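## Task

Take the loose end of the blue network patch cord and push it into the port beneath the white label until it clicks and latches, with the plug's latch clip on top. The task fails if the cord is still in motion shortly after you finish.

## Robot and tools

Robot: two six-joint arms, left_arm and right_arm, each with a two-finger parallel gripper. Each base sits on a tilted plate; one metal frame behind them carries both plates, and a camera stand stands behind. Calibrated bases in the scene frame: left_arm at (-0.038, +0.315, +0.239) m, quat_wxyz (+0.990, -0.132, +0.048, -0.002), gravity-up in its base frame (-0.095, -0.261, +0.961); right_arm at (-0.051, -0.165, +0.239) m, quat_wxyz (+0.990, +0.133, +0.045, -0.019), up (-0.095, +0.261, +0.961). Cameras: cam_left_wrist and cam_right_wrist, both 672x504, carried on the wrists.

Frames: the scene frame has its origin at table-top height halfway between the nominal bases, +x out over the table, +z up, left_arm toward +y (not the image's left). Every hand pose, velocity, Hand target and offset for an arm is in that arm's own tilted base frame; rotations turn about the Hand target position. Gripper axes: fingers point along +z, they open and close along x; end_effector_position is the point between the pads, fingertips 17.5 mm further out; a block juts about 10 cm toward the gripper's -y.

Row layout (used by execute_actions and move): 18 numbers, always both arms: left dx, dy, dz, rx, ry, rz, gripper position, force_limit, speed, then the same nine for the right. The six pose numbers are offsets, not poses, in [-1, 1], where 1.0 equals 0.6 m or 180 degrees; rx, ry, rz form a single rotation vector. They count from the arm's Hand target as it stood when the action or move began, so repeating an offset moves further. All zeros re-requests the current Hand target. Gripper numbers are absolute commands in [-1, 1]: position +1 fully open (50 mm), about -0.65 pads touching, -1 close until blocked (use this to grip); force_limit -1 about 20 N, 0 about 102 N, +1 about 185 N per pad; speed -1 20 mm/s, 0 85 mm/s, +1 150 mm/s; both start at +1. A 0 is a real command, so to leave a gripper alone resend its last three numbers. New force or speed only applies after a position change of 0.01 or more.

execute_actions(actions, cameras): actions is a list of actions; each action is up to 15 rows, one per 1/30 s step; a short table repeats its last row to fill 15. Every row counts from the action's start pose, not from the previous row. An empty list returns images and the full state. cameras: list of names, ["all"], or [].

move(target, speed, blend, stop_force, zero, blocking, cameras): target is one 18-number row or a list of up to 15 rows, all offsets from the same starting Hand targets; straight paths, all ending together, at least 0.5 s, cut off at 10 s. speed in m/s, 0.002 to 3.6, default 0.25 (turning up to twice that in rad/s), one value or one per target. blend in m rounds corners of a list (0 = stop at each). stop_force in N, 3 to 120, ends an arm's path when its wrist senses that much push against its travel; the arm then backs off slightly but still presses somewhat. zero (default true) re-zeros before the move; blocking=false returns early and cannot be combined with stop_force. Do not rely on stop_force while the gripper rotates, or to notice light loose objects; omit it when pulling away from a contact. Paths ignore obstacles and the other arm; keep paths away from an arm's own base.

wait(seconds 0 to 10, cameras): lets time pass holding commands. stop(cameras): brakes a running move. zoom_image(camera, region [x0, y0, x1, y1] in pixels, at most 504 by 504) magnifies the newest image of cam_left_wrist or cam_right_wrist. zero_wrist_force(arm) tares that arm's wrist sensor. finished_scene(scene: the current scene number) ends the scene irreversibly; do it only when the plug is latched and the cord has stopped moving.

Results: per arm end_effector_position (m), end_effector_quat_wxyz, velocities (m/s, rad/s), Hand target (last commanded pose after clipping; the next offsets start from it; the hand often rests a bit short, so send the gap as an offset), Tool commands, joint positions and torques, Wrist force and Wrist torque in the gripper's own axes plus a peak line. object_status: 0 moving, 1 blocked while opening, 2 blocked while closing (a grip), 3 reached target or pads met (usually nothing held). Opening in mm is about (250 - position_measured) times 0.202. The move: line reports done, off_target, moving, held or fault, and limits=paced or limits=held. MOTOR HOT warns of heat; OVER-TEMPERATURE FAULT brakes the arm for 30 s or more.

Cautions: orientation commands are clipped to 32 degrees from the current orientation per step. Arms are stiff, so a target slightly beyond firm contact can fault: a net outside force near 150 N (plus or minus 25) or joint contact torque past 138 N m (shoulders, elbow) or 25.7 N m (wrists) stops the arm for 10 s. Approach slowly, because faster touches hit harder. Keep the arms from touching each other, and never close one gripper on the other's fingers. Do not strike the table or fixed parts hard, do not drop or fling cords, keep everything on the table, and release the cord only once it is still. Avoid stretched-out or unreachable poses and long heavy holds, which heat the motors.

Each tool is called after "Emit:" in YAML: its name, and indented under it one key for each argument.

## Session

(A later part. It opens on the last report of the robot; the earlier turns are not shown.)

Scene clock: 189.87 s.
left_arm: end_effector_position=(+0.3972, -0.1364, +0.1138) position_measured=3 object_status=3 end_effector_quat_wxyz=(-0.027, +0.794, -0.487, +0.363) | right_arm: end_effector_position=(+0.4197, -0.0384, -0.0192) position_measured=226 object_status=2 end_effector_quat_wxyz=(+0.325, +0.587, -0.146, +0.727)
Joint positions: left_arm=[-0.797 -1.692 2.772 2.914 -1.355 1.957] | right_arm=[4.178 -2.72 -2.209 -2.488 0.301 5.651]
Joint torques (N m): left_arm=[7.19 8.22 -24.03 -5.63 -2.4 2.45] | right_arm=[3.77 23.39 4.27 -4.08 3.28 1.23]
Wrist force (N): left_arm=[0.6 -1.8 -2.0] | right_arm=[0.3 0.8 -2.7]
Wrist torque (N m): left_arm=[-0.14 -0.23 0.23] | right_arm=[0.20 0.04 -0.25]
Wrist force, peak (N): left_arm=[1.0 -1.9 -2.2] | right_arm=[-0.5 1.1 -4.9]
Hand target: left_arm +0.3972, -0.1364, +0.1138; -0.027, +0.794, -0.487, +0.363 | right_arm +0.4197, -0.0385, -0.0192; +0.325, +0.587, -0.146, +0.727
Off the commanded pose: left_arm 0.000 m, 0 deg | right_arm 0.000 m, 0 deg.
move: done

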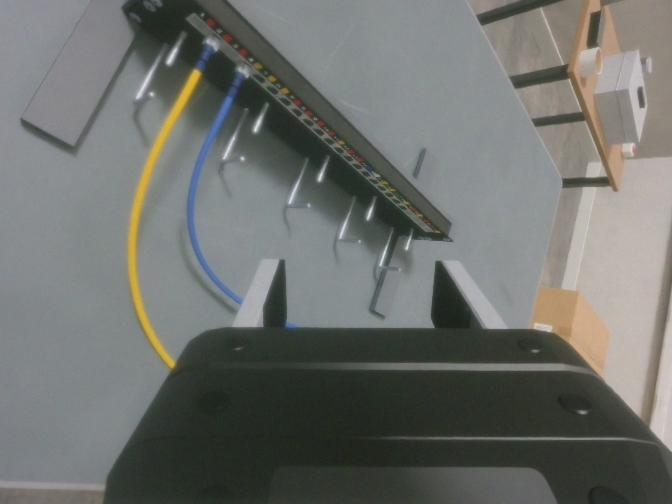

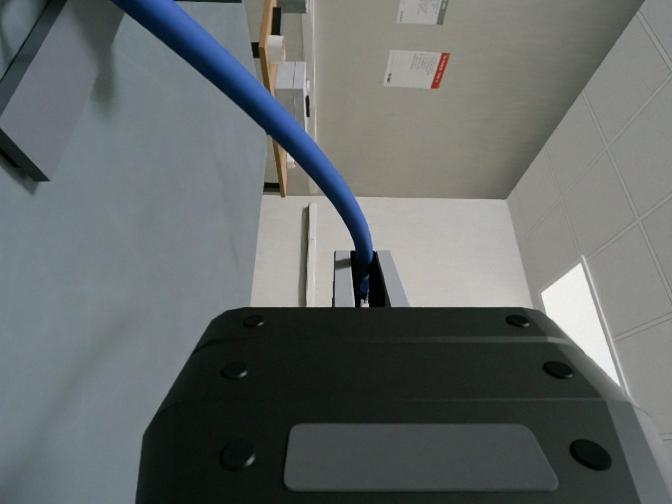

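Emit:
move:
  target: [0,0,0,0,0,0,1,1,1,0,0,0.05,-0.043,0.118,0.435,-1,-0.9,-1]
  speed: 0.3
  cameras: ["all"]

Scene clock: 194.57 s.
left_arm: end_effector_position=(+0.3972, -0.1364, +0.1138) position_measured=3 object_status=3 end_effector_quat_wxyz=(-0.027, +0.794, -0.487, +0.363) | right_arm: end_effector_position=(+0.4172, -0.0373, +0.0108) position_measured=226 object_status=2 end_effector_quat_wxyz=(+0.299, +0.667, +0.001, +0.683)
Joint positions: left_arm=[-0.797 -1.692 2.772 2.914 -1.355 1.957] | right_arm=[4.253 -2.827 -2.344 -3.093 0.121 6.281]
Joint torques (N m): left_arm=[6.61 7.51 -23.91 -5.7 -2.52 2.23] | right_arm=[3.85 19.43 0.03 -4.18 3.67 1.25]
Wrist force (N): left_arm=[0.9 -1.6 -1.7] | right_arm=[0.5 0.7 -3.3]
Wrist torque (N m): left_arm=[-0.10 -0.27 0.24] | right_arm=[0.22 -0.02 -0.28]
Wrist force, peak (N): left_arm=[0.8 -2.2 -2.2] | right_arm=[0.5 0.7 -3.6]
Hand target: left_arm +0.3972, -0.1364, +0.1138; -0.027, +0.794, -0.487, +0.363 | right_arm +0.4197, -0.0385, +0.0108; +0.087, +0.682, +0.180, +0.703
Off the commanded pose: left_arm 0.000 m, 0 deg | right_arm 0.003 m, 67 deg; orientation clipped.
joint sent to its limit (right arm) — joint 6 (wrist 3), upper limit. The joint targets are off in orientation, not in position.
move: off_target (right_arm); limits=paced

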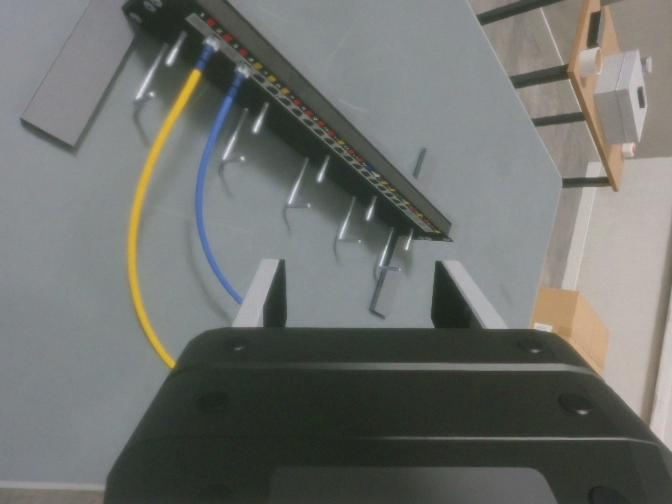

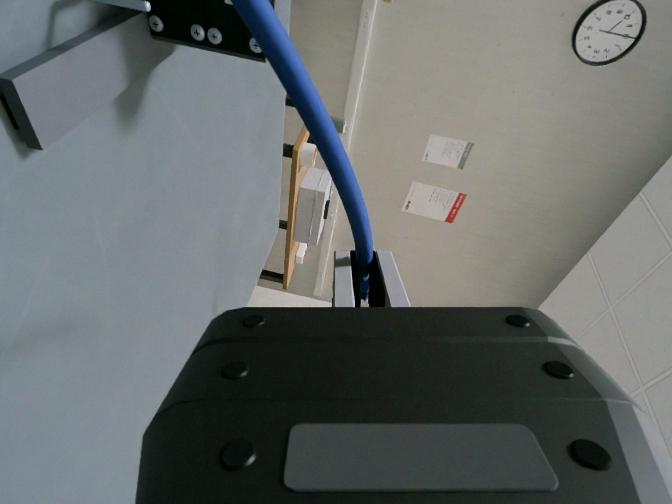

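Emit:
move:
  target: [0,0,0,0,0,0,-1,-0.9,-1,0,0,0,0.0415,-0.1015,-0.244,-1,-0.9,-1]

Emit:
move:
  target: [0,0,0,0,0,0,-1,-0.9,-1,0,0,0,0.1427,0.132,0,-1,-0.9,-1]

Emit:
move:
  target: [0,0,0,0,0,0,-1,-0.9,-1,0,0,0,0,0,0.24,-1,-0.9,-1]
  cameras: ["cam_right_wrist"]

Scene clock: 214.10 s.
left_arm: end_effector_position=(+0.3972, -0.1364, +0.1138) position_measured=251 object_status=3 end_effector_quat_wxyz=(-0.027, +0.794, -0.487, +0.363) | right_arm: end_effector_position=(+0.4197, -0.0385, +0.0108) position_measured=226 object_status=2 end_effector_quat_wxyz=(+0.326, +0.587, -0.148, +0.727)
Joint positions: left_arm=[-0.797 -1.692 2.772 2.914 -1.355 1.957] | right_arm=[4.178 -2.63 -2.253 -2.527 0.302 5.646]
Joint torques (N m): left_arm=[7.33 7.6 -24.17 -5.75 -2.47 2.28] | right_arm=[20.17 40.61 -10.1 -1.41 3.32 -1.75]
Wrist force (N): left_arm=[0.9 -1.4 -1.8] | right_arm=[0.1 0.7 -2.7]
Wrist torque (N m): left_arm=[-0.08 -0.29 0.24] | right_arm=[0.18 0.07 -0.15]
Wrist force, peak (N): left_arm=[1.2 -2.1 -2.0] | right_arm=[0.5 0.8 -3.7]
Hand target: left_arm +0.3972, -0.1364, +0.1138; -0.027, +0.794, -0.487, +0.363 | right_arm +0.4197, -0.0385, +0.0108; +0.326, +0.587, -0.148, +0.727
Off the commanded pose: left_arm 0.000 m, 0 deg | right_arm 0.000 m, 0 deg.
move: done

Scene clock: 216.83 s.
left_arm: end_effector_position=(+0.3972, -0.1364, +0.1138) position_measured=251 object_status=3 end_effector_quat_wxyz=(-0.027, +0.794, -0.487, +0.363) | right_arm: end_effector_position=(+0.4185, -0.0392, +0.0113) position_measured=226 object_status=2 end_effector_quat_wxyz=(+0.231, +0.768, -0.242, +0.546)
Joint positions: left_arm=[-0.797 -1.692 2.772 2.914 -1.355 1.957] | right_arm=[4.164 -2.188 -2.813 -0.176 0.34 3.535]
Joint torques (N m): left_arm=[5.87 7.55 -23.41 -5.64 -2.5 2.21] | right_arm=[17.23 28.3 8.06 1.37 -3.05 1.37]
Wrist force (N): left_arm=[0.7 -1.8 -1.8] | right_arm=[0.5 0.8 -2.8]
Wrist torque (N m): left_arm=[-0.14 -0.24 0.23] | right_arm=[0.20 -0.17 -0.23]
Wrist force, peak (N): left_arm=[1.1 -2.2 -2.1] | right_arm=[2.7 -1.6 -3.8]
Hand target: left_arm +0.3972, -0.1364, +0.1138; -0.027, +0.794, -0.487, +0.363 | right_arm +0.4185, -0.0392, +0.0113; +0.231, +0.768, -0.242, +0.546 (not the last commanded pose)
Off the commanded pose: left_arm 0.000 m, 0 deg | right_arm 0.002 m, 3 deg.
led back after a hold (right arm): the arm was led back toward your command in small steps, so it may still be short of it.
move: held (right_arm; a check stopped the path); limits=held
pose unreachable (right arm): on one or more control steps of this call, first in action 0 (counted from 0), this arm could not follow its commanded pose, so it was not sent that pose on those steps. It may still have moved: this result reports where it is.
cause: moving toward the commanded pose would bring two parts of the arm too close to each other (joints 3 (elbow) and 4 (wrist 1) lie between them).

Scene clock: 217.50 s.
left_arm: end_effector_position=(+0.3972, -0.1364, +0.1138) position_measured=251 object_status=3 end_effector_quat_wxyz=(-0.027, +0.794, -0.487, +0.363) | right_arm: end_effector_position=(+0.4184, -0.0392, +0.0113) position_measured=226 object_status=2 end_effector_quat_wxyz=(+0.230, +0.769, -0.240, +0.546)
Joint positions: left_arm=[-0.797 -1.692 2.772 2.914 -1.355 1.957] | right_arm=[4.165 -2.194 -2.816 -0.163 0.338 3.529]
Joint torques (N m): left_arm=[6.7 8.01 -22.96 -5.56 -2.6 2.09] | right_arm=[1.65 27.64 7.48 1.52 -0.56 1.3]
Wrist force (N): left_arm=[1.0 -1.8 -1.8] | right_arm=[0.5 0.7 -3.0]
Wrist torque (N m): left_arm=[-0.14 -0.29 0.23] | right_arm=[0.18 -0.17 -0.23]
Wrist force, peak (N): left_arm=[0.7 -1.9 -2.3] | right_arm=[1.7 -0.3 -3.3]
Hand target: left_arm +0.3972, -0.1364, +0.1138; -0.027, +0.794, -0.487, +0.363 | right_arm +0.4184, -0.0392, +0.0113; +0.230, +0.769, -0.240, +0.546 (not the last commanded pose)
Off the commanded pose: left_arm 0.000 m, 0 deg | right_arm 0.000 m, 43 deg.
move: held (right_arm; a check stopped the path); limits=held
pose unreachable (right arm): on one or more control steps of this call, first in action 0 (counted from 0), this arm could not follow its commanded pose, so it was not sent that pose on those steps. It may still have moved: this result reports where it is.
cause: moving toward the commanded pose would bring two parts of the arm too close to each other (joints 3 (elbow) and 4 (wrist 1) lie between them).
Images, in order (width x height): cam_right_wrist 672x504.

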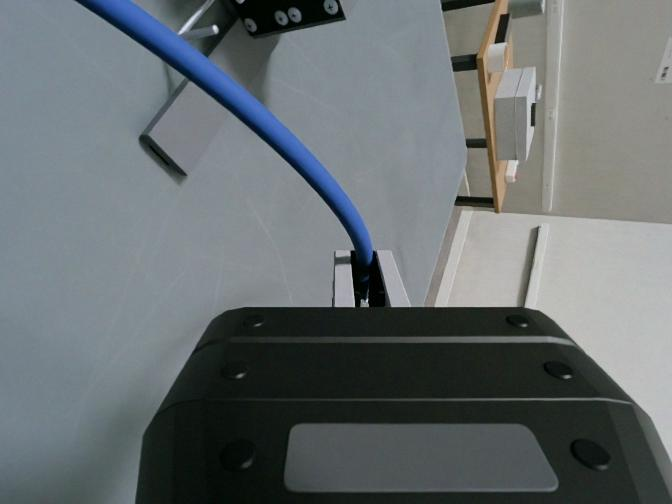

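Emit:
move:
  target: [0,0,0,0,0,0,-1,-0.9,-1,0.13,0,0.14,0,0,0,-1,-0.9,-1]

Emit:
move:
  target: [0,0,0,0,0,0,-1,-0.9,-1,0,0,0,0,0,0.24,-1,-0.9,-1]

Emit:
move:
  target: [0,0,0,0,0,0,-1,-0.9,-1,0,0,0,0,0,0.2,-1,-0.9,-1]
  cameras: ["cam_right_wrist"]

Scene clock: 221.53 s.
left_arm: end_effector_position=(+0.3972, -0.1364, +0.1138) position_measured=251 object_status=3 end_effector_quat_wxyz=(-0.027, +0.794, -0.487, +0.363) | right_arm: end_effector_position=(+0.4964, -0.0392, +0.0953) position_measured=226 object_status=2 end_effector_quat_wxyz=(+0.231, +0.769, -0.240, +0.546)
Joint positions: left_arm=[-0.797 -1.692 2.772 2.914 -1.355 1.957] | right_arm=[3.931 -2.049 -2.638 0.222 0.312 2.785]
Joint torques (N m): left_arm=[6.5 7.54 -22.63 -5.45 -2.62 2.02] | right_arm=[2.3 12.55 -2.12 4.83 -0.45 -1.81]
Wrist force (N): left_arm=[1.1 -1.7 -1.7] | right_arm=[0.3 0.7 -2.8]
Wrist torque (N m): left_arm=[-0.11 -0.31 0.23] | right_arm=[0.20 -0.14 -0.13]
Wrist force, peak (N): left_arm=[0.9 -2.2 -2.1] | right_arm=[-1.4 1.4 -3.4]
Hand target: left_arm +0.3972, -0.1364, +0.1138; -0.027, +0.794, -0.487, +0.363 | right_arm +0.4964, -0.0392, +0.0953; +0.230, +0.769, -0.240, +0.546
Off the commanded pose: left_arm 0.000 m, 0 deg | right_arm 0.000 m, 0 deg.
move: done

Scene clock: 223.70 s.
left_arm: end_effector_position=(+0.3972, -0.1364, +0.1138) position_measured=251 object_status=3 end_effector_quat_wxyz=(-0.027, +0.794, -0.487, +0.363) | right_arm: end_effector_position=(+0.4964, -0.0392, +0.0953) position_measured=226 object_status=2 end_effector_quat_wxyz=(+0.013, +0.803, +0.060, +0.593)
Joint positions: left_arm=[-0.797 -1.692 2.772 2.914 -1.355 1.957] | right_arm=[3.487 -2.405 -2.642 1.59 1.291 1.564]
Joint torques (N m): left_arm=[6.69 7.8 -23.41 -5.73 -2.49 1.86] | right_arm=[2.3 37.43 3.86 1.88 1.75 -1.82]
Wrist force (N): left_arm=[0.8 -1.8 -1.6] | right_arm=[0.4 0.7 -2.4]
Wrist torque (N m): left_arm=[-0.14 -0.27 0.23] | right_arm=[0.19 -0.09 -0.10]
Wrist force, peak (N): left_arm=[1.1 -2.0 -1.9] | right_arm=[0.4 0.7 -3.0]
Hand target: left_arm +0.3972, -0.1364, +0.1138; -0.027, +0.794, -0.487, +0.363 | right_arm +0.4964, -0.0392, +0.0953; +0.013, +0.803, +0.060, +0.593
Off the commanded pose: left_arm 0.000 m, 0 deg | right_arm 0.000 m, 0 deg.
move: done

Scene clock: 225.60 s.
left_arm: end_effector_position=(+0.3972, -0.1364, +0.1138) position_measured=251 object_status=3 end_effector_quat_wxyz=(-0.027, +0.794, -0.487, +0.363) | right_arm: end_effector_position=(+0.4964, -0.0392, +0.0953) position_measured=226 object_status=2 end_effector_quat_wxyz=(-0.171, +0.745, +0.305, +0.568)
Joint positions: left_arm=[-0.797 -1.692 2.772 2.914 -1.355 1.957] | right_arm=[2.95 -2.316 -2.386 1.111 2.39 1.135]
Joint torques (N m): left_arm=[6.9 8.66 -23.89 -5.48 -2.65 1.86] | right_arm=[-0.07 42.73 7.59 1.84 2.6 -1.79]
Wrist force (N): left_arm=[0.7 -1.8 -1.9] | right_arm=[0.1 0.5 -2.2]
Wrist torque (N m): left_arm=[-0.13 -0.26 0.23] | right_arm=[0.14 0.00 -0.11]
Wrist force, peak (N): left_arm=[1.0 -2.2 -2.1] | right_arm=[0.2 0.7 -2.6]
Hand target: left_arm +0.3972, -0.1364, +0.1138; -0.027, +0.794, -0.487, +0.363 | right_arm +0.4964, -0.0392, +0.0953; -0.171, +0.745, +0.305, +0.568
Off the commanded pose: left_arm 0.000 m, 0 deg | right_arm 0.000 m, 0 deg.
move: done
Images, in order (width x height): cam_right_wrist 672x504.

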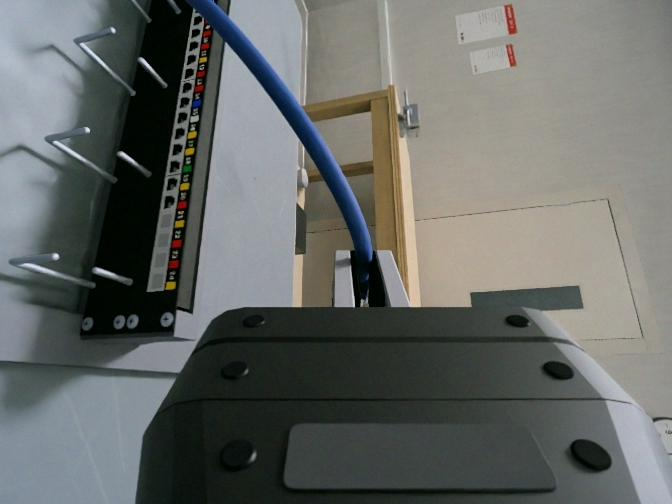

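Emit:
move:
  target: [0,0,0,0,0,0,-1,-0.9,-1,0,0,0,0.0003,-0.081,0.0223,-1,-0.9,-1]
  cameras: ["all"]

Emit:
zoom_image:
  camera: "cam_right_wrist"
  region: [60, 0, 290, 240]

Emit:
zoom_image:
  camera: "cam_right_wrist"
  region: [330, 230, 410, 310]

Scene clock: 232.80 s.
left_arm: end_effector_position=(+0.3972, -0.1364, +0.1138) position_measured=251 object_status=3 end_effector_quat_wxyz=(-0.027, +0.794, -0.487, +0.363) | right_arm: end_effector_position=(+0.4964, -0.0393, +0.0952) position_measured=226 object_status=2 end_effector_quat_wxyz=(-0.168, +0.736, +0.311, +0.577)
Joint positions: left_arm=[-0.797 -1.692 2.772 2.914 -1.355 1.957] | right_arm=[2.945 -2.339 -2.375 1.147 2.405 1.132]
Joint torques (N m): left_arm=[6.72 7.25 -23.09 -5.63 -2.46 1.85] | right_arm=[15.77 42.86 -7.32 1.88 -0.29 1.19]
Wrist force (N): left_arm=[0.5 -1.8 -1.9] | right_arm=[0.5 0.5 -2.2]
Wrist torque (N m): left_arm=[-0.14 -0.21 0.23] | right_arm=[0.14 -0.05 -0.21]
Wrist force, peak (N): left_arm=[0.7 -2.0 -2.2] | right_arm=[-2.0 -0.6 -2.2]
Hand target: left_arm +0.3972, -0.1364, +0.1138; -0.027, +0.794, -0.487, +0.363 | right_arm +0.4964, -0.0393, +0.0952; -0.168, +0.736, +0.311, +0.577 (not the last commanded pose)
Off the commanded pose: left_arm 0.000 m, 0 deg | right_arm 0.000 m, 13 deg.
move: held (right_arm; a check stopped the path); limits=held
pose unreachable (right arm): on one or more control steps of this call, first in action 0 (counted from 0), this arm could not follow its commanded pose, so it was not sent that pose on those steps. It may still have moved: this result reports where it is.
cause: moving toward the commanded pose would bring two parts of the arm too close to each other (its gripper and another part of the arm, with joints 4 (wrist 1) to 6 (wrist 3) between them, 5 mm apart when it was first held).

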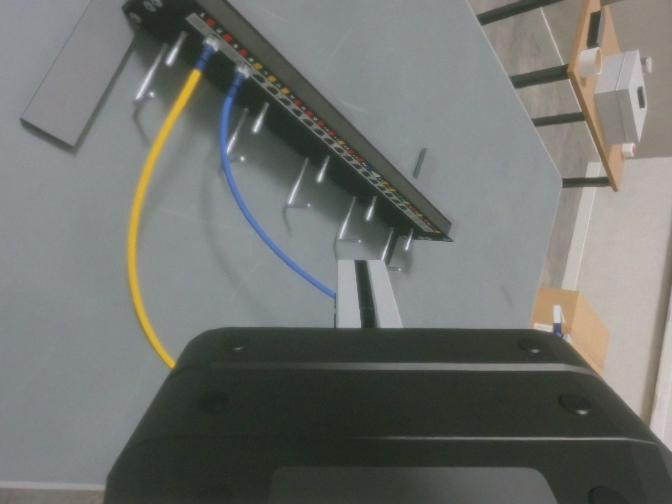

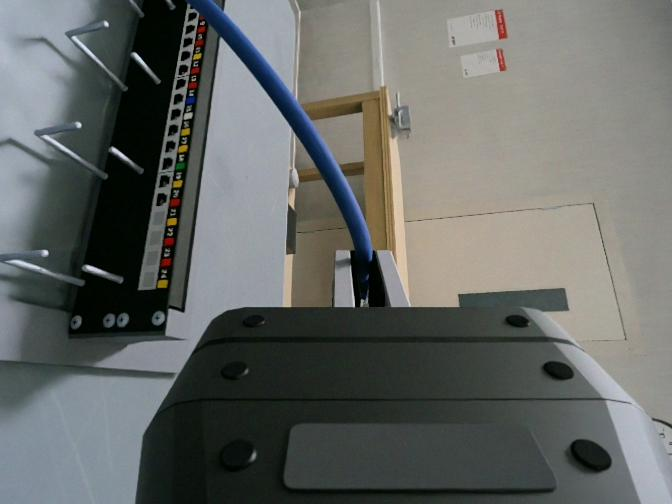

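Scaled by 2.100 from the camera's 672x504 image, which has a finer 960x720 frame.

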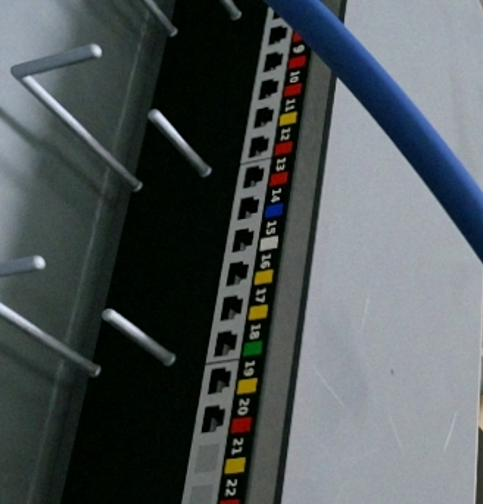

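Scaled by 6.300 from the camera's 672x504 image, which has a finer 960x720 frame.

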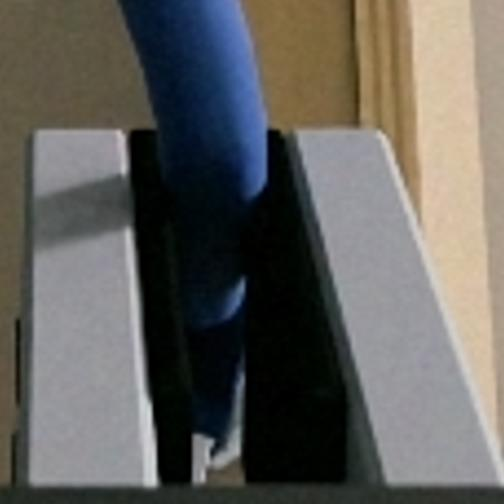

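Emit:
move:
  target: [0,0,0,0,0,0,-1,-0.9,-1,-0.022,0.2705,-0.272,0,0,0,-1,-0.9,-1]
  speed: 0.15

Emit:
move:
  target: [0,0,0,0,0,0,-1,-0.9,-1,0,0,0,0,-0.068,0.019,-1,-0.9,-1]
  cameras: ["all"]

Scene clock: 251.37 s.
left_arm: end_effector_position=(+0.3972, -0.1364, +0.1138) position_measured=251 object_status=3 end_effector_quat_wxyz=(-0.027, +0.794, -0.487, +0.363) | right_arm: end_effector_position=(+0.4832, +0.1230, -0.0680) position_measured=226 object_status=2 end_effector_quat_wxyz=(-0.168, +0.736, +0.311, +0.577)
Joint positions: left_arm=[-0.797 -1.692 2.772 2.914 -1.355 1.957] | right_arm=[3.498 -2.923 -2.278 1.764 1.884 1.362]
Joint torques (N m): left_arm=[6.04 8.21 -22.33 -5.49 -2.37 1.57] | right_arm=[19.83 25.26 1.02 4.44 -0.93 1.36]
Wrist force (N): left_arm=[0.7 -1.6 -1.7] | right_arm=[0.3 0.7 -2.6]
Wrist torque (N m): left_arm=[-0.10 -0.24 0.23] | right_arm=[0.17 0.00 -0.20]
Wrist force, peak (N): left_arm=[0.8 -2.3 -2.2] | right_arm=[0.8 1.7 -3.2]
Hand target: left_arm +0.3972, -0.1364, +0.1138; -0.027, +0.794, -0.487, +0.363 | right_arm +0.4832, +0.1230, -0.0680; -0.168, +0.736, +0.311, +0.577
Off the commanded pose: left_arm 0.000 m, 0 deg | right_arm 0.000 m, 0 deg.
move: done

Scene clock: 252.10 s.
left_arm: end_effector_position=(+0.3972, -0.1364, +0.1138) position_measured=251 object_status=3 end_effector_quat_wxyz=(-0.027, +0.794, -0.487, +0.363) | right_arm: end_effector_position=(+0.4830, +0.1230, -0.0682) position_measured=226 object_status=2 end_effector_quat_wxyz=(-0.163, +0.713, +0.323, +0.600)
Joint positions: left_arm=[-0.797 -1.692 2.772 2.914 -1.355 1.957] | right_arm=[3.487 -2.957 -2.241 1.814 1.906 1.329]
Joint torques (N m): left_arm=[6.49 6.72 -21.14 -5.46 -2.43 1.56] | right_arm=[20.53 44.03 -14.23 1.72 -0.7 1.48]
Wrist force (N): left_arm=[0.9 -1.8 -1.8] | right_arm=[0.4 0.9 -2.6]
Wrist torque (N m): left_arm=[-0.14 -0.29 0.24] | right_arm=[0.19 0.00 -0.23]
Wrist force, peak (N): left_arm=[0.9 -2.1 -2.1] | right_arm=[-0.7 1.1 -2.9]
Hand target: left_arm +0.3972, -0.1364, +0.1138; -0.027, +0.794, -0.487, +0.363 | right_arm +0.4830, +0.1230, -0.0681; -0.163, +0.713, +0.323, +0.600 (not the last commanded pose)
Off the commanded pose: left_arm 0.000 m, 0 deg | right_arm 0.000 m, 9 deg.
move: held (right_arm; a check stopped the path); limits=held
pose unreachable (right arm): on one or more control steps of this call, first in action 0 (counted from 0), this arm could not follow its commanded pose, so it was not sent that pose on those steps. It may still have moved: this result reports where it is.
cause: moving toward the commanded pose would bring two parts of the arm too close to each other (its gripper and another part of the arm, with joints 4 (wrist 1) to 6 (wrist 3) between them, 9 mm apart when it was first held).

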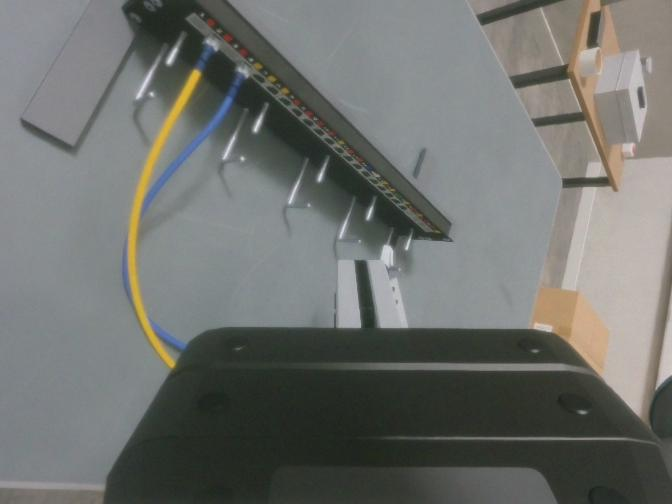

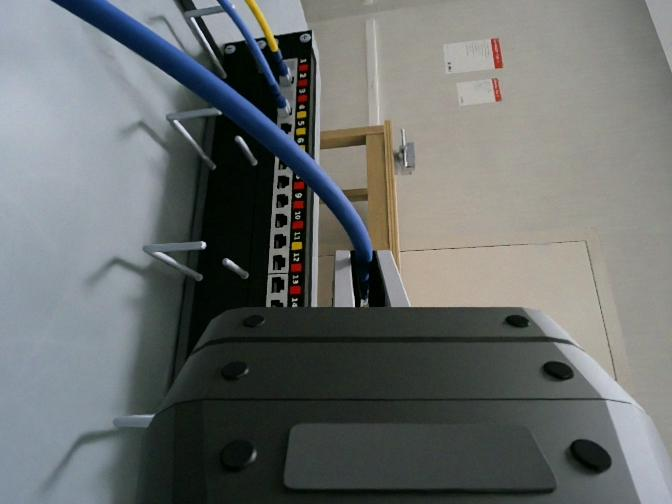

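Emit:
move:
  target: [0,0,0,0,0,0,-1,-0.9,-1,0.1035,0.018,0.0385,0,0,0,-1,-0.9,-1]
  speed: 0.15

Emit:
move:
  target: [0,0,0,0,0,0,-1,-0.9,-1,0,0,0,0,-0.0485,0.0134,-1,-0.9,-1]
  cameras: ["all"]

Scene clock: 274.73 s.
left_arm: end_effector_position=(+0.3972, -0.1364, +0.1138) position_measured=251 object_status=3 end_effector_quat_wxyz=(-0.027, +0.794, -0.487, +0.363) | right_arm: end_effector_position=(+0.5451, +0.1338, -0.0451) position_measured=226 object_status=2 end_effector_quat_wxyz=(-0.163, +0.713, +0.323, +0.600)
Joint positions: left_arm=[-0.797 -1.692 2.772 2.914 -1.355 1.957] | right_arm=[3.454 -2.823 -2.154 1.59 1.939 1.32]
Joint torques (N m): left_arm=[5.83 7.74 -21.64 -5.32 -2.45 1.56] | right_arm=[5.21 46.64 4.65 1.62 2.1 -1.77]
Wrist force (N): left_arm=[0.5 -1.7 -1.7] | right_arm=[0.5 0.9 -2.7]
Wrist torque (N m): left_arm=[-0.12 -0.22 0.23] | right_arm=[0.20 -0.02 -0.12]
Wrist force, peak (N): left_arm=[0.8 -2.1 -2.3] | right_arm=[0.0 0.3 -3.6]
Hand target: left_arm +0.3972, -0.1364, +0.1138; -0.027, +0.794, -0.487, +0.363 | right_arm +0.5451, +0.1338, -0.0450; -0.163, +0.713, +0.323, +0.600
Off the commanded pose: left_arm 0.000 m, 0 deg | right_arm 0.000 m, 0 deg.
move: done

Scene clock: 275.60 s.
left_arm: end_effector_position=(+0.3972, -0.1364, +0.1138) position_measured=251 object_status=3 end_effector_quat_wxyz=(-0.027, +0.794, -0.487, +0.363) | right_arm: end_effector_position=(+0.5451, +0.1338, -0.0450) position_measured=226 object_status=2 end_effector_quat_wxyz=(-0.150, +0.659, +0.350, +0.649)
Joint positions: left_arm=[-0.797 -1.692 2.772 2.914 -1.355 1.957] | right_arm=[3.43 -2.898 -2.068 1.701 1.996 1.259]
Joint torques (N m): left_arm=[6.59 7.62 -22.71 -5.56 -2.47 1.58] | right_arm=[4.78 28.91 4.4 4.36 2.06 -1.7]
Wrist force (N): left_arm=[0.8 -1.8 -2.0] | right_arm=[0.3 0.9 -2.7]
Wrist torque (N m): left_arm=[-0.13 -0.26 0.24] | right_arm=[0.22 0.04 -0.15]
Wrist force, peak (N): left_arm=[0.7 -1.8 -2.3] | right_arm=[0.2 1.0 -3.0]
Hand target: left_arm +0.3972, -0.1364, +0.1138; -0.027, +0.794, -0.487, +0.363 | right_arm +0.5451, +0.1338, -0.0450; -0.150, +0.659, +0.350, +0.649
Off the commanded pose: left_arm 0.000 m, 0 deg | right_arm 0.000 m, 0 deg.
move: done

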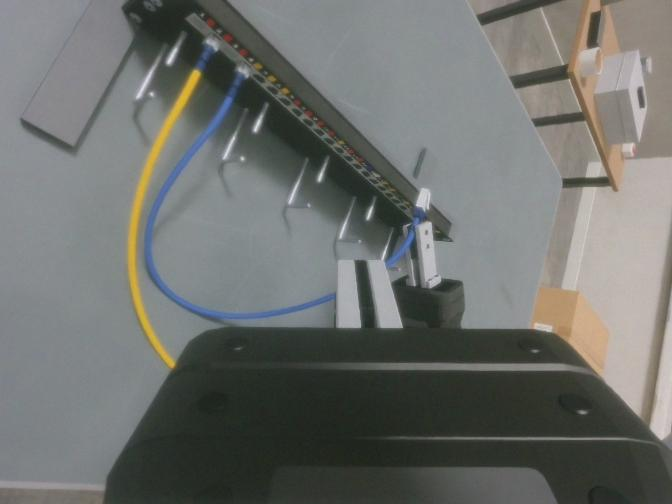

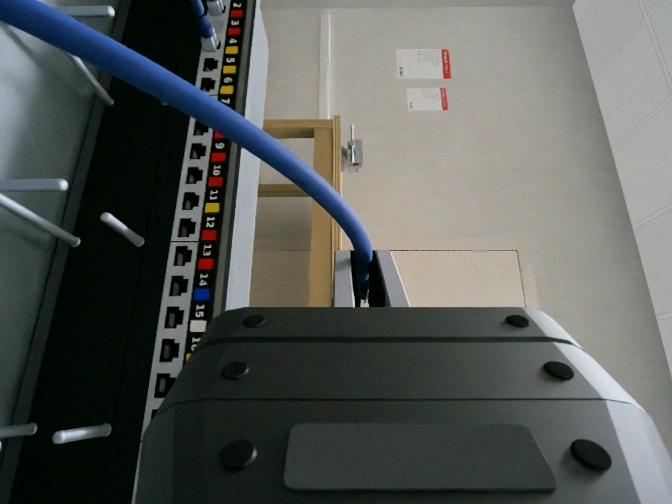

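Emit:
zoom_image:
  camera: "cam_left_wrist"
  region: [340, 140, 480, 300]

Emit:
zoom_image:
  camera: "cam_right_wrist"
  region: [130, 200, 260, 430]

Scaled by 3.150 from the camera's 672x504 image, which has a finer 960x720 frame.

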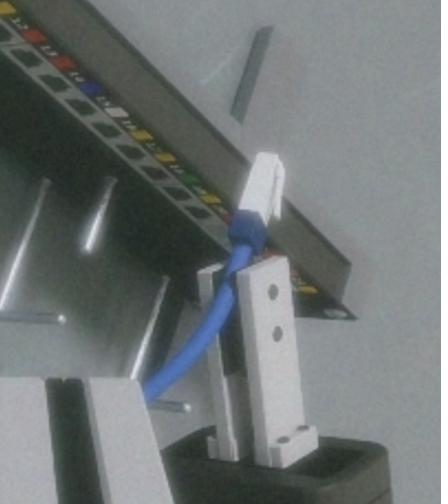

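Scaled by 2.191 from the camera's 672x504 image, which has a finer 960x720 frame.

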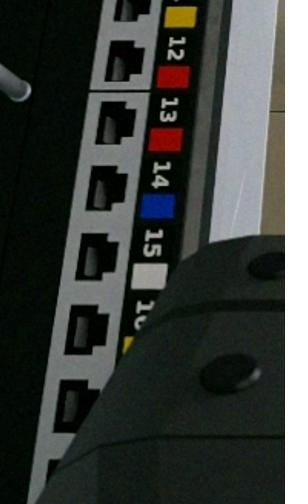

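Emit:
move:
  target: [0.131,-0.083,-0.129,0,0,0,1,1,1,0,0,0,0,0,0,-1,-0.9,-1]
  speed: 0.15
  cameras: ["cam_left_wrist"]

Emit:
zoom_image:
  camera: "cam_left_wrist"
  region: [300, 50, 500, 250]

Scene clock: 294.67 s.
left_arm: end_effector_position=(+0.4758, -0.1862, +0.0364) position_measured=3 object_status=3 end_effector_quat_wxyz=(-0.027, +0.794, -0.487, +0.363) | right_arm: end_effector_position=(+0.5451, +0.1338, -0.0450) position_measured=226 object_status=2 end_effector_quat_wxyz=(-0.150, +0.659, +0.350, +0.649)
Joint positions: left_arm=[-0.726 -1.139 2.564 2.558 -1.402 2.011] | right_arm=[3.429 -2.899 -2.067 1.701 1.996 1.259]
Joint torques (N m): left_arm=[2.39 -8.14 -20.57 -5.78 -2.79 2.73] | right_arm=[5.65 29.39 4.62 4.06 2.07 -1.74]
Wrist force (N): left_arm=[0.6 -2.0 -2.1] | right_arm=[0.2 0.8 -2.8]
Wrist torque (N m): left_arm=[-0.18 -0.23 0.23] | right_arm=[0.20 0.05 -0.14]
Wrist force, peak (N): left_arm=[0.6 -1.9 -3.5] | right_arm=[0.3 1.1 -3.1]
Hand target: left_arm +0.4758, -0.1862, +0.0364; -0.027, +0.794, -0.487, +0.363 | right_arm +0.5451, +0.1338, -0.0450; -0.150, +0.659, +0.350, +0.649
Off the commanded pose: left_arm 0.000 m, 0 deg | right_arm 0.000 m, 0 deg.
move: done
Images, in order (width x height): cam_left_wrist 672x504.

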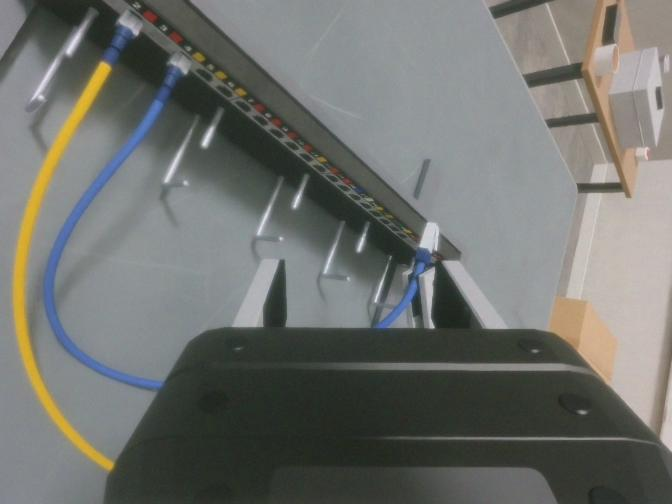

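Scaled by 2.520 from the camera's 672x504 image, which has a finer 960x720 frame.

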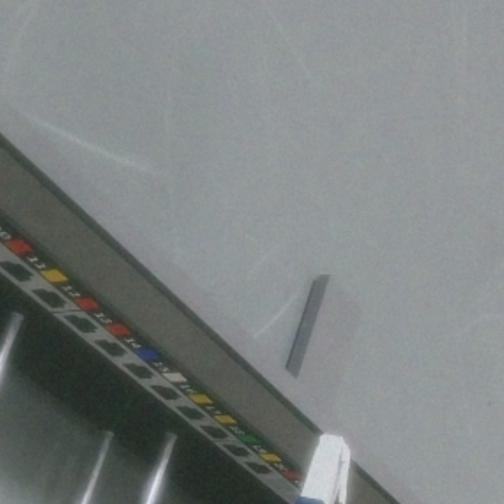

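Emit:
move:
  target:
    - [0,0,0,0,0,0,1,1,1,-0.041,-0.002,-0.004,0,0,0,-1,-0.9,-1]
    - [0,0,0,0,0,0,1,1,1,-0.0337,-0.0238,-0.0835,0,0,0,-1,-0.9,-1]
  speed: 0.1
  stop_force: 6
  cameras: ["all"]

Emit:
zoom_image:
  camera: "cam_left_wrist"
  region: [300, 130, 480, 310]

Scene clock: 310.60 s.
left_arm: end_effector_position=(+0.4758, -0.1862, +0.0364) position_measured=3 object_status=3 end_effector_quat_wxyz=(-0.027, +0.794, -0.487, +0.363) | right_arm: end_effector_position=(+0.5219, +0.1285, -0.0622) position_measured=226 object_status=2 end_effector_quat_wxyz=(-0.150, +0.659, +0.350, +0.649)
Joint positions: left_arm=[-0.726 -1.139 2.564 2.558 -1.402 2.011] | right_arm=[3.435 -2.961 -2.085 1.781 1.99 1.26]
Joint torques (N m): left_arm=[2.38 -9.62 -18.14 -5.74 -2.69 2.54] | right_arm=[20.69 46.23 -12.84 1.29 -0.76 1.26]
Wrist force (N): left_arm=[0.7 -1.6 -1.9] | right_arm=[0.4 0.8 -2.9]
Wrist torque (N m): left_arm=[-0.12 -0.24 0.24] | right_arm=[0.20 0.02 -0.19]
Wrist force, peak (N): left_arm=[0.8 -2.4 -2.2] | right_arm=[-3.0 0.5 -2.9]
Hand target: left_arm +0.4758, -0.1862, +0.0364; -0.027, +0.794, -0.487, +0.363 | right_arm +0.5219, +0.1285, -0.0622; -0.150, +0.659, +0.350, +0.649 (not the last commanded pose)
Off the commanded pose: left_arm 0.000 m, 0 deg | right_arm 0.034 m, 0 deg.
move: held (right_arm; a check stopped the path); path passed 1 of 2 targets; limits=held
pose unreachable (right arm): on one or more control steps of this call, first in action 0 (counted from 0), this arm could not follow its commanded pose, so it was not sent that pose on those steps. It may still have moved: this result reports where it is.
cause: moving toward the commanded pose would bring two parts of the arm too close to each other (its gripper and another part of the arm, with joints 4 (wrist 1) to 6 (wrist 3) between them, 3 mm apart when it was first held).

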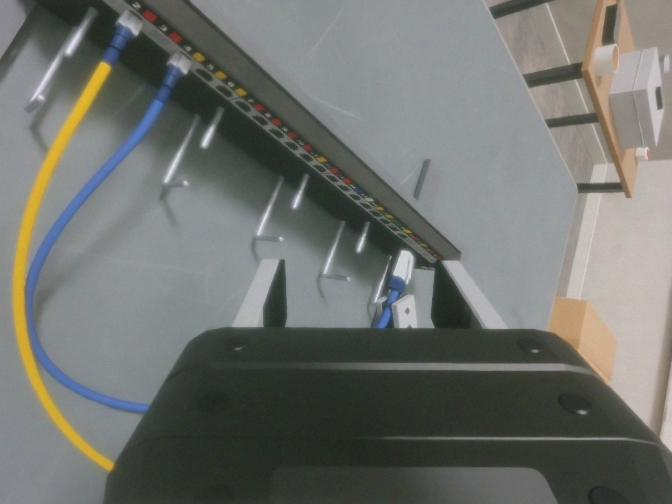

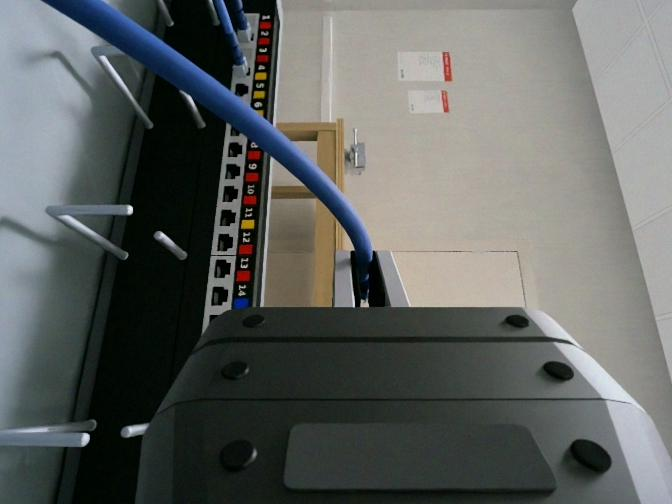

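Scaled by 2.800 from the camera's 672x504 image, which has a finer 960x720 frame.

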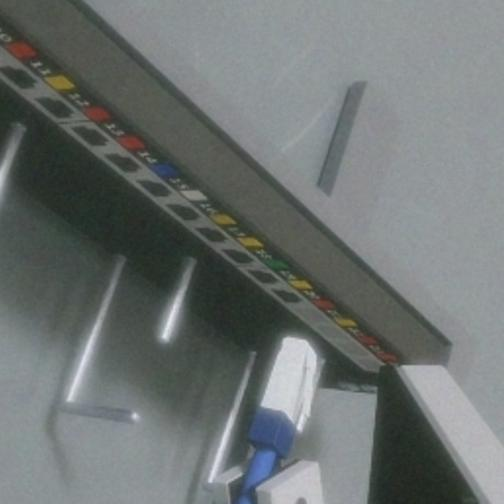

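Emit:
move:
  target: [0,0,0,0,0,0,1,1,1,-0.106,-0.375,0.092,-0.0057,0.214,-0.0588,-1,-0.9,-1]
  cameras: ["all"]

Scene clock: 328.50 s.
left_arm: end_effector_position=(+0.4758, -0.1862, +0.0364) position_measured=3 object_status=3 end_effector_quat_wxyz=(-0.027, +0.794, -0.487, +0.363) | right_arm: end_effector_position=(+0.4583, -0.0964, -0.0070) position_measured=226 object_status=2 end_effector_quat_wxyz=(-0.192, +0.866, +0.225, +0.403)
Joint positions: left_arm=[-0.726 -1.139 2.564 2.558 -1.402 2.011] | right_arm=[2.849 -2.29 -2.441 0.648 2.304 1.017]
Joint torques (N m): left_arm=[1.95 -9.15 -18.36 -5.58 -2.56 2.66] | right_arm=[-1.8 42.28 6.86 2.1 3.05 -1.67]
Wrist force (N): left_arm=[0.9 -1.7 -2.1] | right_arm=[0.0 0.4 -1.3]
Wrist torque (N m): left_arm=[-0.14 -0.27 0.24] | right_arm=[0.08 -0.02 -0.06]
Wrist force, peak (N): left_arm=[0.9 -2.2 -2.4] | right_arm=[0.6 1.8 -3.0]
Hand target: left_arm +0.4758, -0.1862, +0.0364; -0.027, +0.794, -0.487, +0.363 | right_arm +0.4583, -0.0965, -0.0070; -0.192, +0.866, +0.225, +0.403
Off the commanded pose: left_arm 0.000 m, 0 deg | right_arm 0.000 m, 0 deg.
move: done

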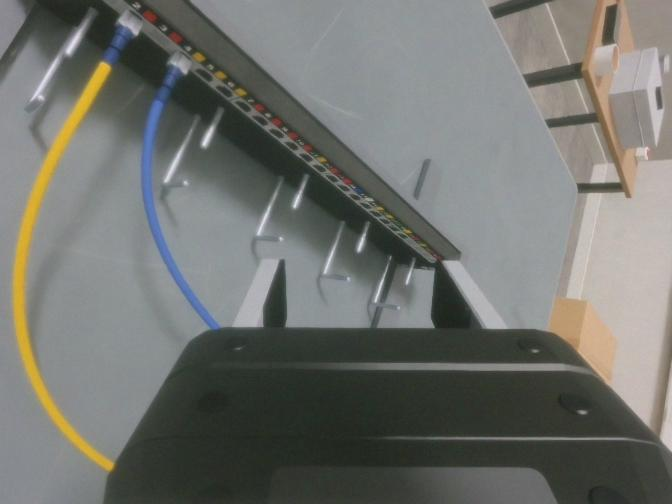

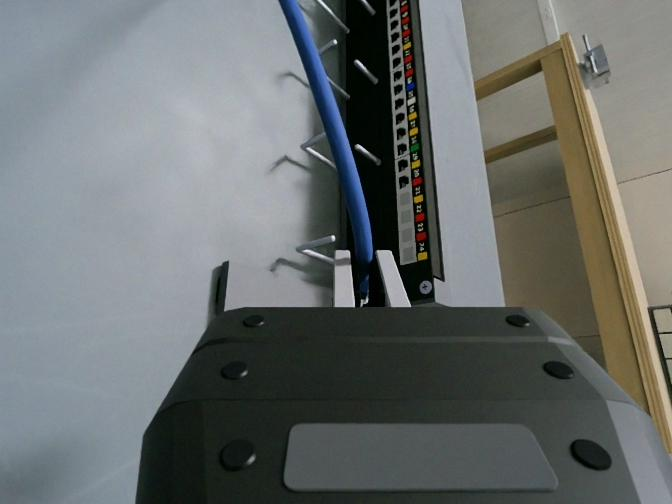

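Emit:
move:
  target: [0,0,0,0,0,0,1,1,1,0.0155,-0.0425,-0.156,0,0,0,-1,-0.9,-1]
  speed: 0.15

Emit:
move:
  target: [0,0,0,0,0,0,1,1,1,0.0092,-0.0254,-0.0936,0,0,0,-1,-0.9,-1]
  speed: 0.015
  stop_force: 3
  cameras: ["all"]

Emit:
zoom_image:
  camera: "cam_right_wrist"
  region: [290, 200, 440, 320]

Scene clock: 333.50 s.
left_arm: end_effector_position=(+0.4758, -0.1862, +0.0364) position_measured=3 object_status=3 end_effector_quat_wxyz=(-0.027, +0.794, -0.487, +0.363) | right_arm: end_effector_position=(+0.4676, -0.1219, -0.1005) position_measured=226 object_status=2 end_effector_quat_wxyz=(-0.192, +0.866, +0.225, +0.403)
Joint positions: left_arm=[-0.726 -1.139 2.564 2.558 -1.402 2.011] | right_arm=[2.79 -2.586 -2.296 0.754 2.337 0.952]
Joint torques (N m): left_arm=[1.68 -8.9 -18.84 -5.86 -2.91 2.53] | right_arm=[-0.48 26.96 3.32 4.9 3.19 -2.01]
Wrist force (N): left_arm=[0.7 -2.1 -1.8] | right_arm=[0.1 0.6 -1.4]
Wrist torque (N m): left_arm=[-0.19 -0.26 0.23] | right_arm=[0.11 -0.05 -0.05]
Wrist force, peak (N): left_arm=[1.4 -2.1 -2.2] | right_arm=[1.4 -0.1 -2.0]
Hand target: left_arm +0.4758, -0.1862, +0.0364; -0.027, +0.794, -0.487, +0.363 | right_arm +0.4676, -0.1220, -0.1006; -0.192, +0.866, +0.225, +0.403
Off the commanded pose: left_arm 0.000 m, 0 deg | right_arm 0.000 m, 0 deg.
move: done

Scene clock: 337.20 s.
left_arm: end_effector_position=(+0.4758, -0.1862, +0.0364) position_measured=3 object_status=3 end_effector_quat_wxyz=(-0.027, +0.794, -0.487, +0.363) | right_arm: end_effector_position=(+0.4714, -0.1325, -0.1394) position_measured=226 object_status=2 end_effector_quat_wxyz=(-0.192, +0.866, +0.225, +0.403)
Joint positions: left_arm=[-0.726 -1.139 2.564 2.558 -1.402 2.011] | right_arm=[2.768 -2.693 -2.222 0.769 2.349 0.926]
Joint torques (N m): left_arm=[2.23 -8.59 -19.28 -5.93 -2.7 2.53] | right_arm=[14.95 45.24 -12.92 1.97 -0.01 1.37]
Wrist force (N): left_arm=[1.1 -1.8 -1.9] | right_arm=[1.8 0.3 -2.3]
Wrist torque (N m): left_arm=[-0.15 -0.31 0.24] | right_arm=[0.09 0.04 -0.13]
Wrist force, peak (N): left_arm=[0.9 -2.2 -2.3] | right_arm=[1.7 -1.2 -3.7]
Hand target: left_arm +0.4758, -0.1862, +0.0364; -0.027, +0.794, -0.487, +0.363 | right_arm +0.4714, -0.1325, -0.1394; -0.192, +0.866, +0.225, +0.403 (not the last commanded pose)
Off the commanded pose: left_arm 0.000 m, 0 deg | right_arm 0.018 m, 0 deg.
move: contact (right_arm)

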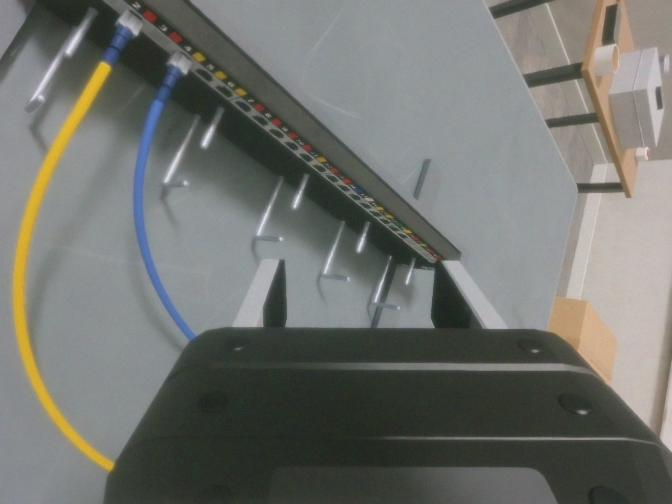

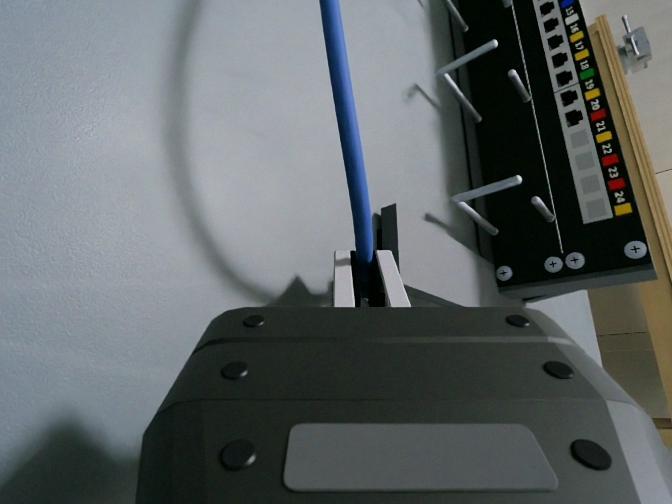

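Scaled by 3.360 from the camera's 672x504 image, which has a finer 960x720 frame.

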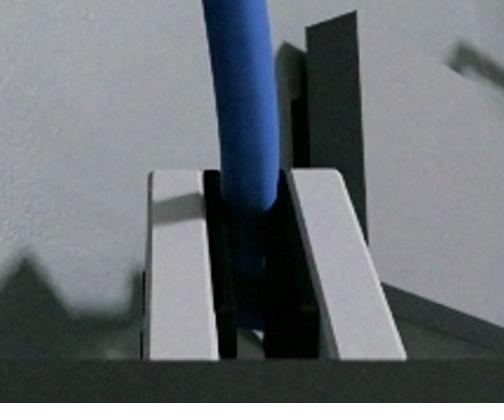

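Emit:
move:
  target: [0,0,0,0,0,0,1,1,1,0,0,0,0,0,0,-0.25,-0.9,-1]
  cameras: ["cam_right_wrist"]

Emit:
zoom_image:
  camera: "cam_right_wrist"
  region: [290, 200, 440, 320]

Scene clock: 341.13 s.
left_arm: end_effector_position=(+0.4758, -0.1862, +0.0364) position_measured=3 object_status=3 end_effector_quat_wxyz=(-0.027, +0.794, -0.487, +0.363) | right_arm: end_effector_position=(+0.4714, -0.1325, -0.1394) position_measured=189 object_status=0 end_effector_quat_wxyz=(-0.192, +0.866, +0.225, +0.403)
Joint positions: left_arm=[-0.726 -1.139 2.564 2.558 -1.402 2.011] | right_arm=[2.768 -2.693 -2.222 0.769 2.349 0.926]
Joint torques (N m): left_arm=[2.15 -8.82 -18.33 -5.51 -2.57 2.37] | right_arm=[14.35 44.94 -10.98 3.06 1.45 1.28]
Wrist force (N): left_arm=[0.9 -2.1 -1.8] | right_arm=[0.2 0.5 -1.7]
Wrist torque (N m): left_arm=[-0.20 -0.27 0.24] | right_arm=[0.12 -0.05 -0.09]
Wrist force, peak (N): left_arm=[1.0 -2.3 -2.3] | right_arm=[2.2 0.0 -2.6]
Hand target: left_arm +0.4758, -0.1862, +0.0364; -0.027, +0.794, -0.487, +0.363 | right_arm +0.4714, -0.1325, -0.1394; -0.192, +0.866, +0.225, +0.403
Off the commanded pose: left_arm 0.000 m, 0 deg | right_arm 0.000 m, 0 deg.
move: done
Images, in order (width x height): cam_right_wrist 672x504.

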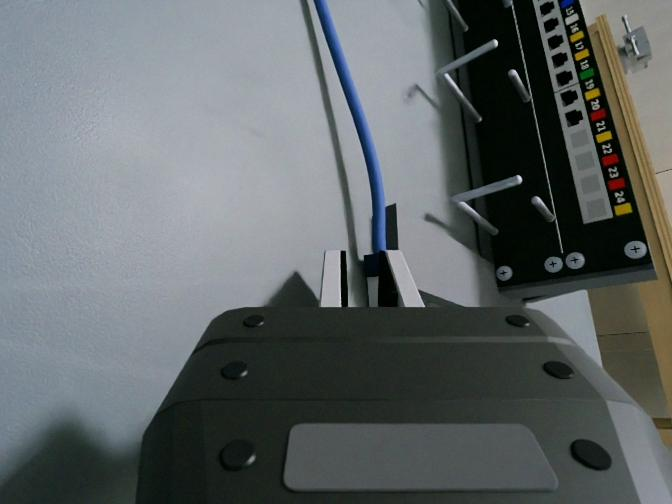

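Scaled by 3.360 from the camera's 672x504 image, which has a finer 960x720 frame.

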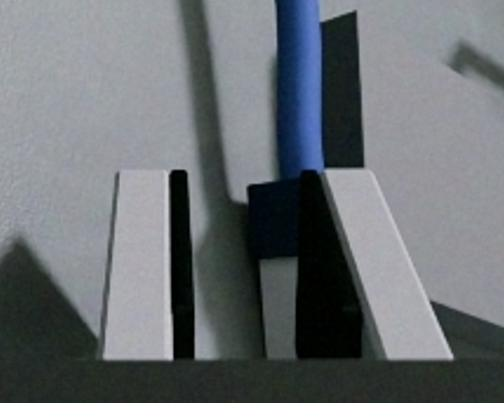

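Emit:
move:
  target: [0,0,0,0,0,0,1,1,1,-0.0816,-0.0685,0.08,0,0,0,-0.25,-0.9,-1]
  speed: 0.04
  cameras: ["cam_right_wrist"]

Emit:
zoom_image:
  camera: "cam_right_wrist"
  region: [310, 130, 460, 300]

Scene clock: 347.73 s.
left_arm: end_effector_position=(+0.4758, -0.1862, +0.0364) position_measured=3 object_status=3 end_effector_quat_wxyz=(-0.027, +0.794, -0.487, +0.363) | right_arm: end_effector_position=(+0.4224, -0.1736, -0.0914) position_measured=189 object_status=3 end_effector_quat_wxyz=(-0.192, +0.866, +0.225, +0.403)
Joint positions: left_arm=[-0.726 -1.139 2.564 2.558 -1.402 2.011] | right_arm=[2.617 -2.515 -2.333 0.561 2.421 0.732]
Joint torques (N m): left_arm=[1.64 -8.36 -18.15 -5.71 -2.91 2.52] | right_arm=[-3.14 44.64 -11.95 2.2 3.22 -1.75]
Wrist force (N): left_arm=[1.0 -2.0 -2.1] | right_arm=[0.2 0.4 -1.6]
Wrist torque (N m): left_arm=[-0.19 -0.29 0.24] | right_arm=[0.11 -0.06 -0.05]
Wrist force, peak (N): left_arm=[1.0 -2.3 -2.4] | right_arm=[0.3 0.4 -2.4]
Hand target: left_arm +0.4758, -0.1862, +0.0364; -0.027, +0.794, -0.487, +0.363 | right_arm +0.4224, -0.1736, -0.0914; -0.192, +0.866, +0.225, +0.403
Off the commanded pose: left_arm 0.000 m, 0 deg | right_arm 0.000 m, 0 deg.
move: done
Images, in order (width x height): cam_right_wrist 672x504.

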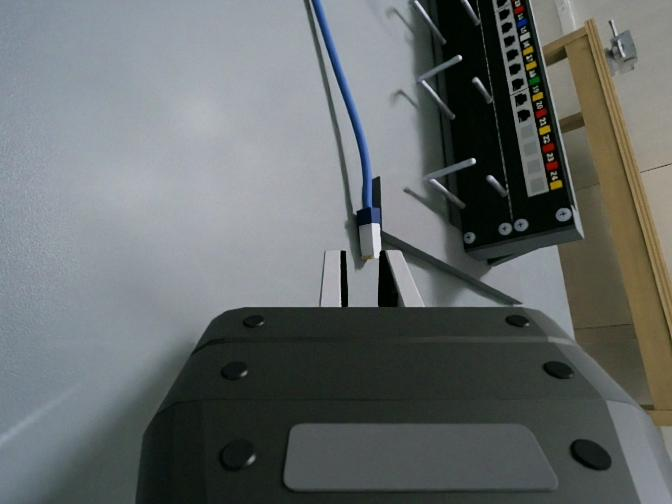

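Scaled by 2.965 from the camera's 672x504 image, which has a finer 960x720 frame.

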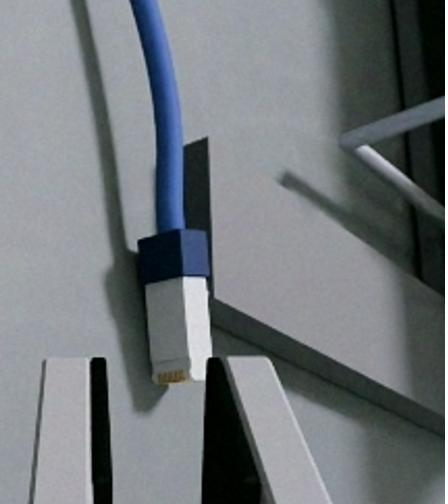

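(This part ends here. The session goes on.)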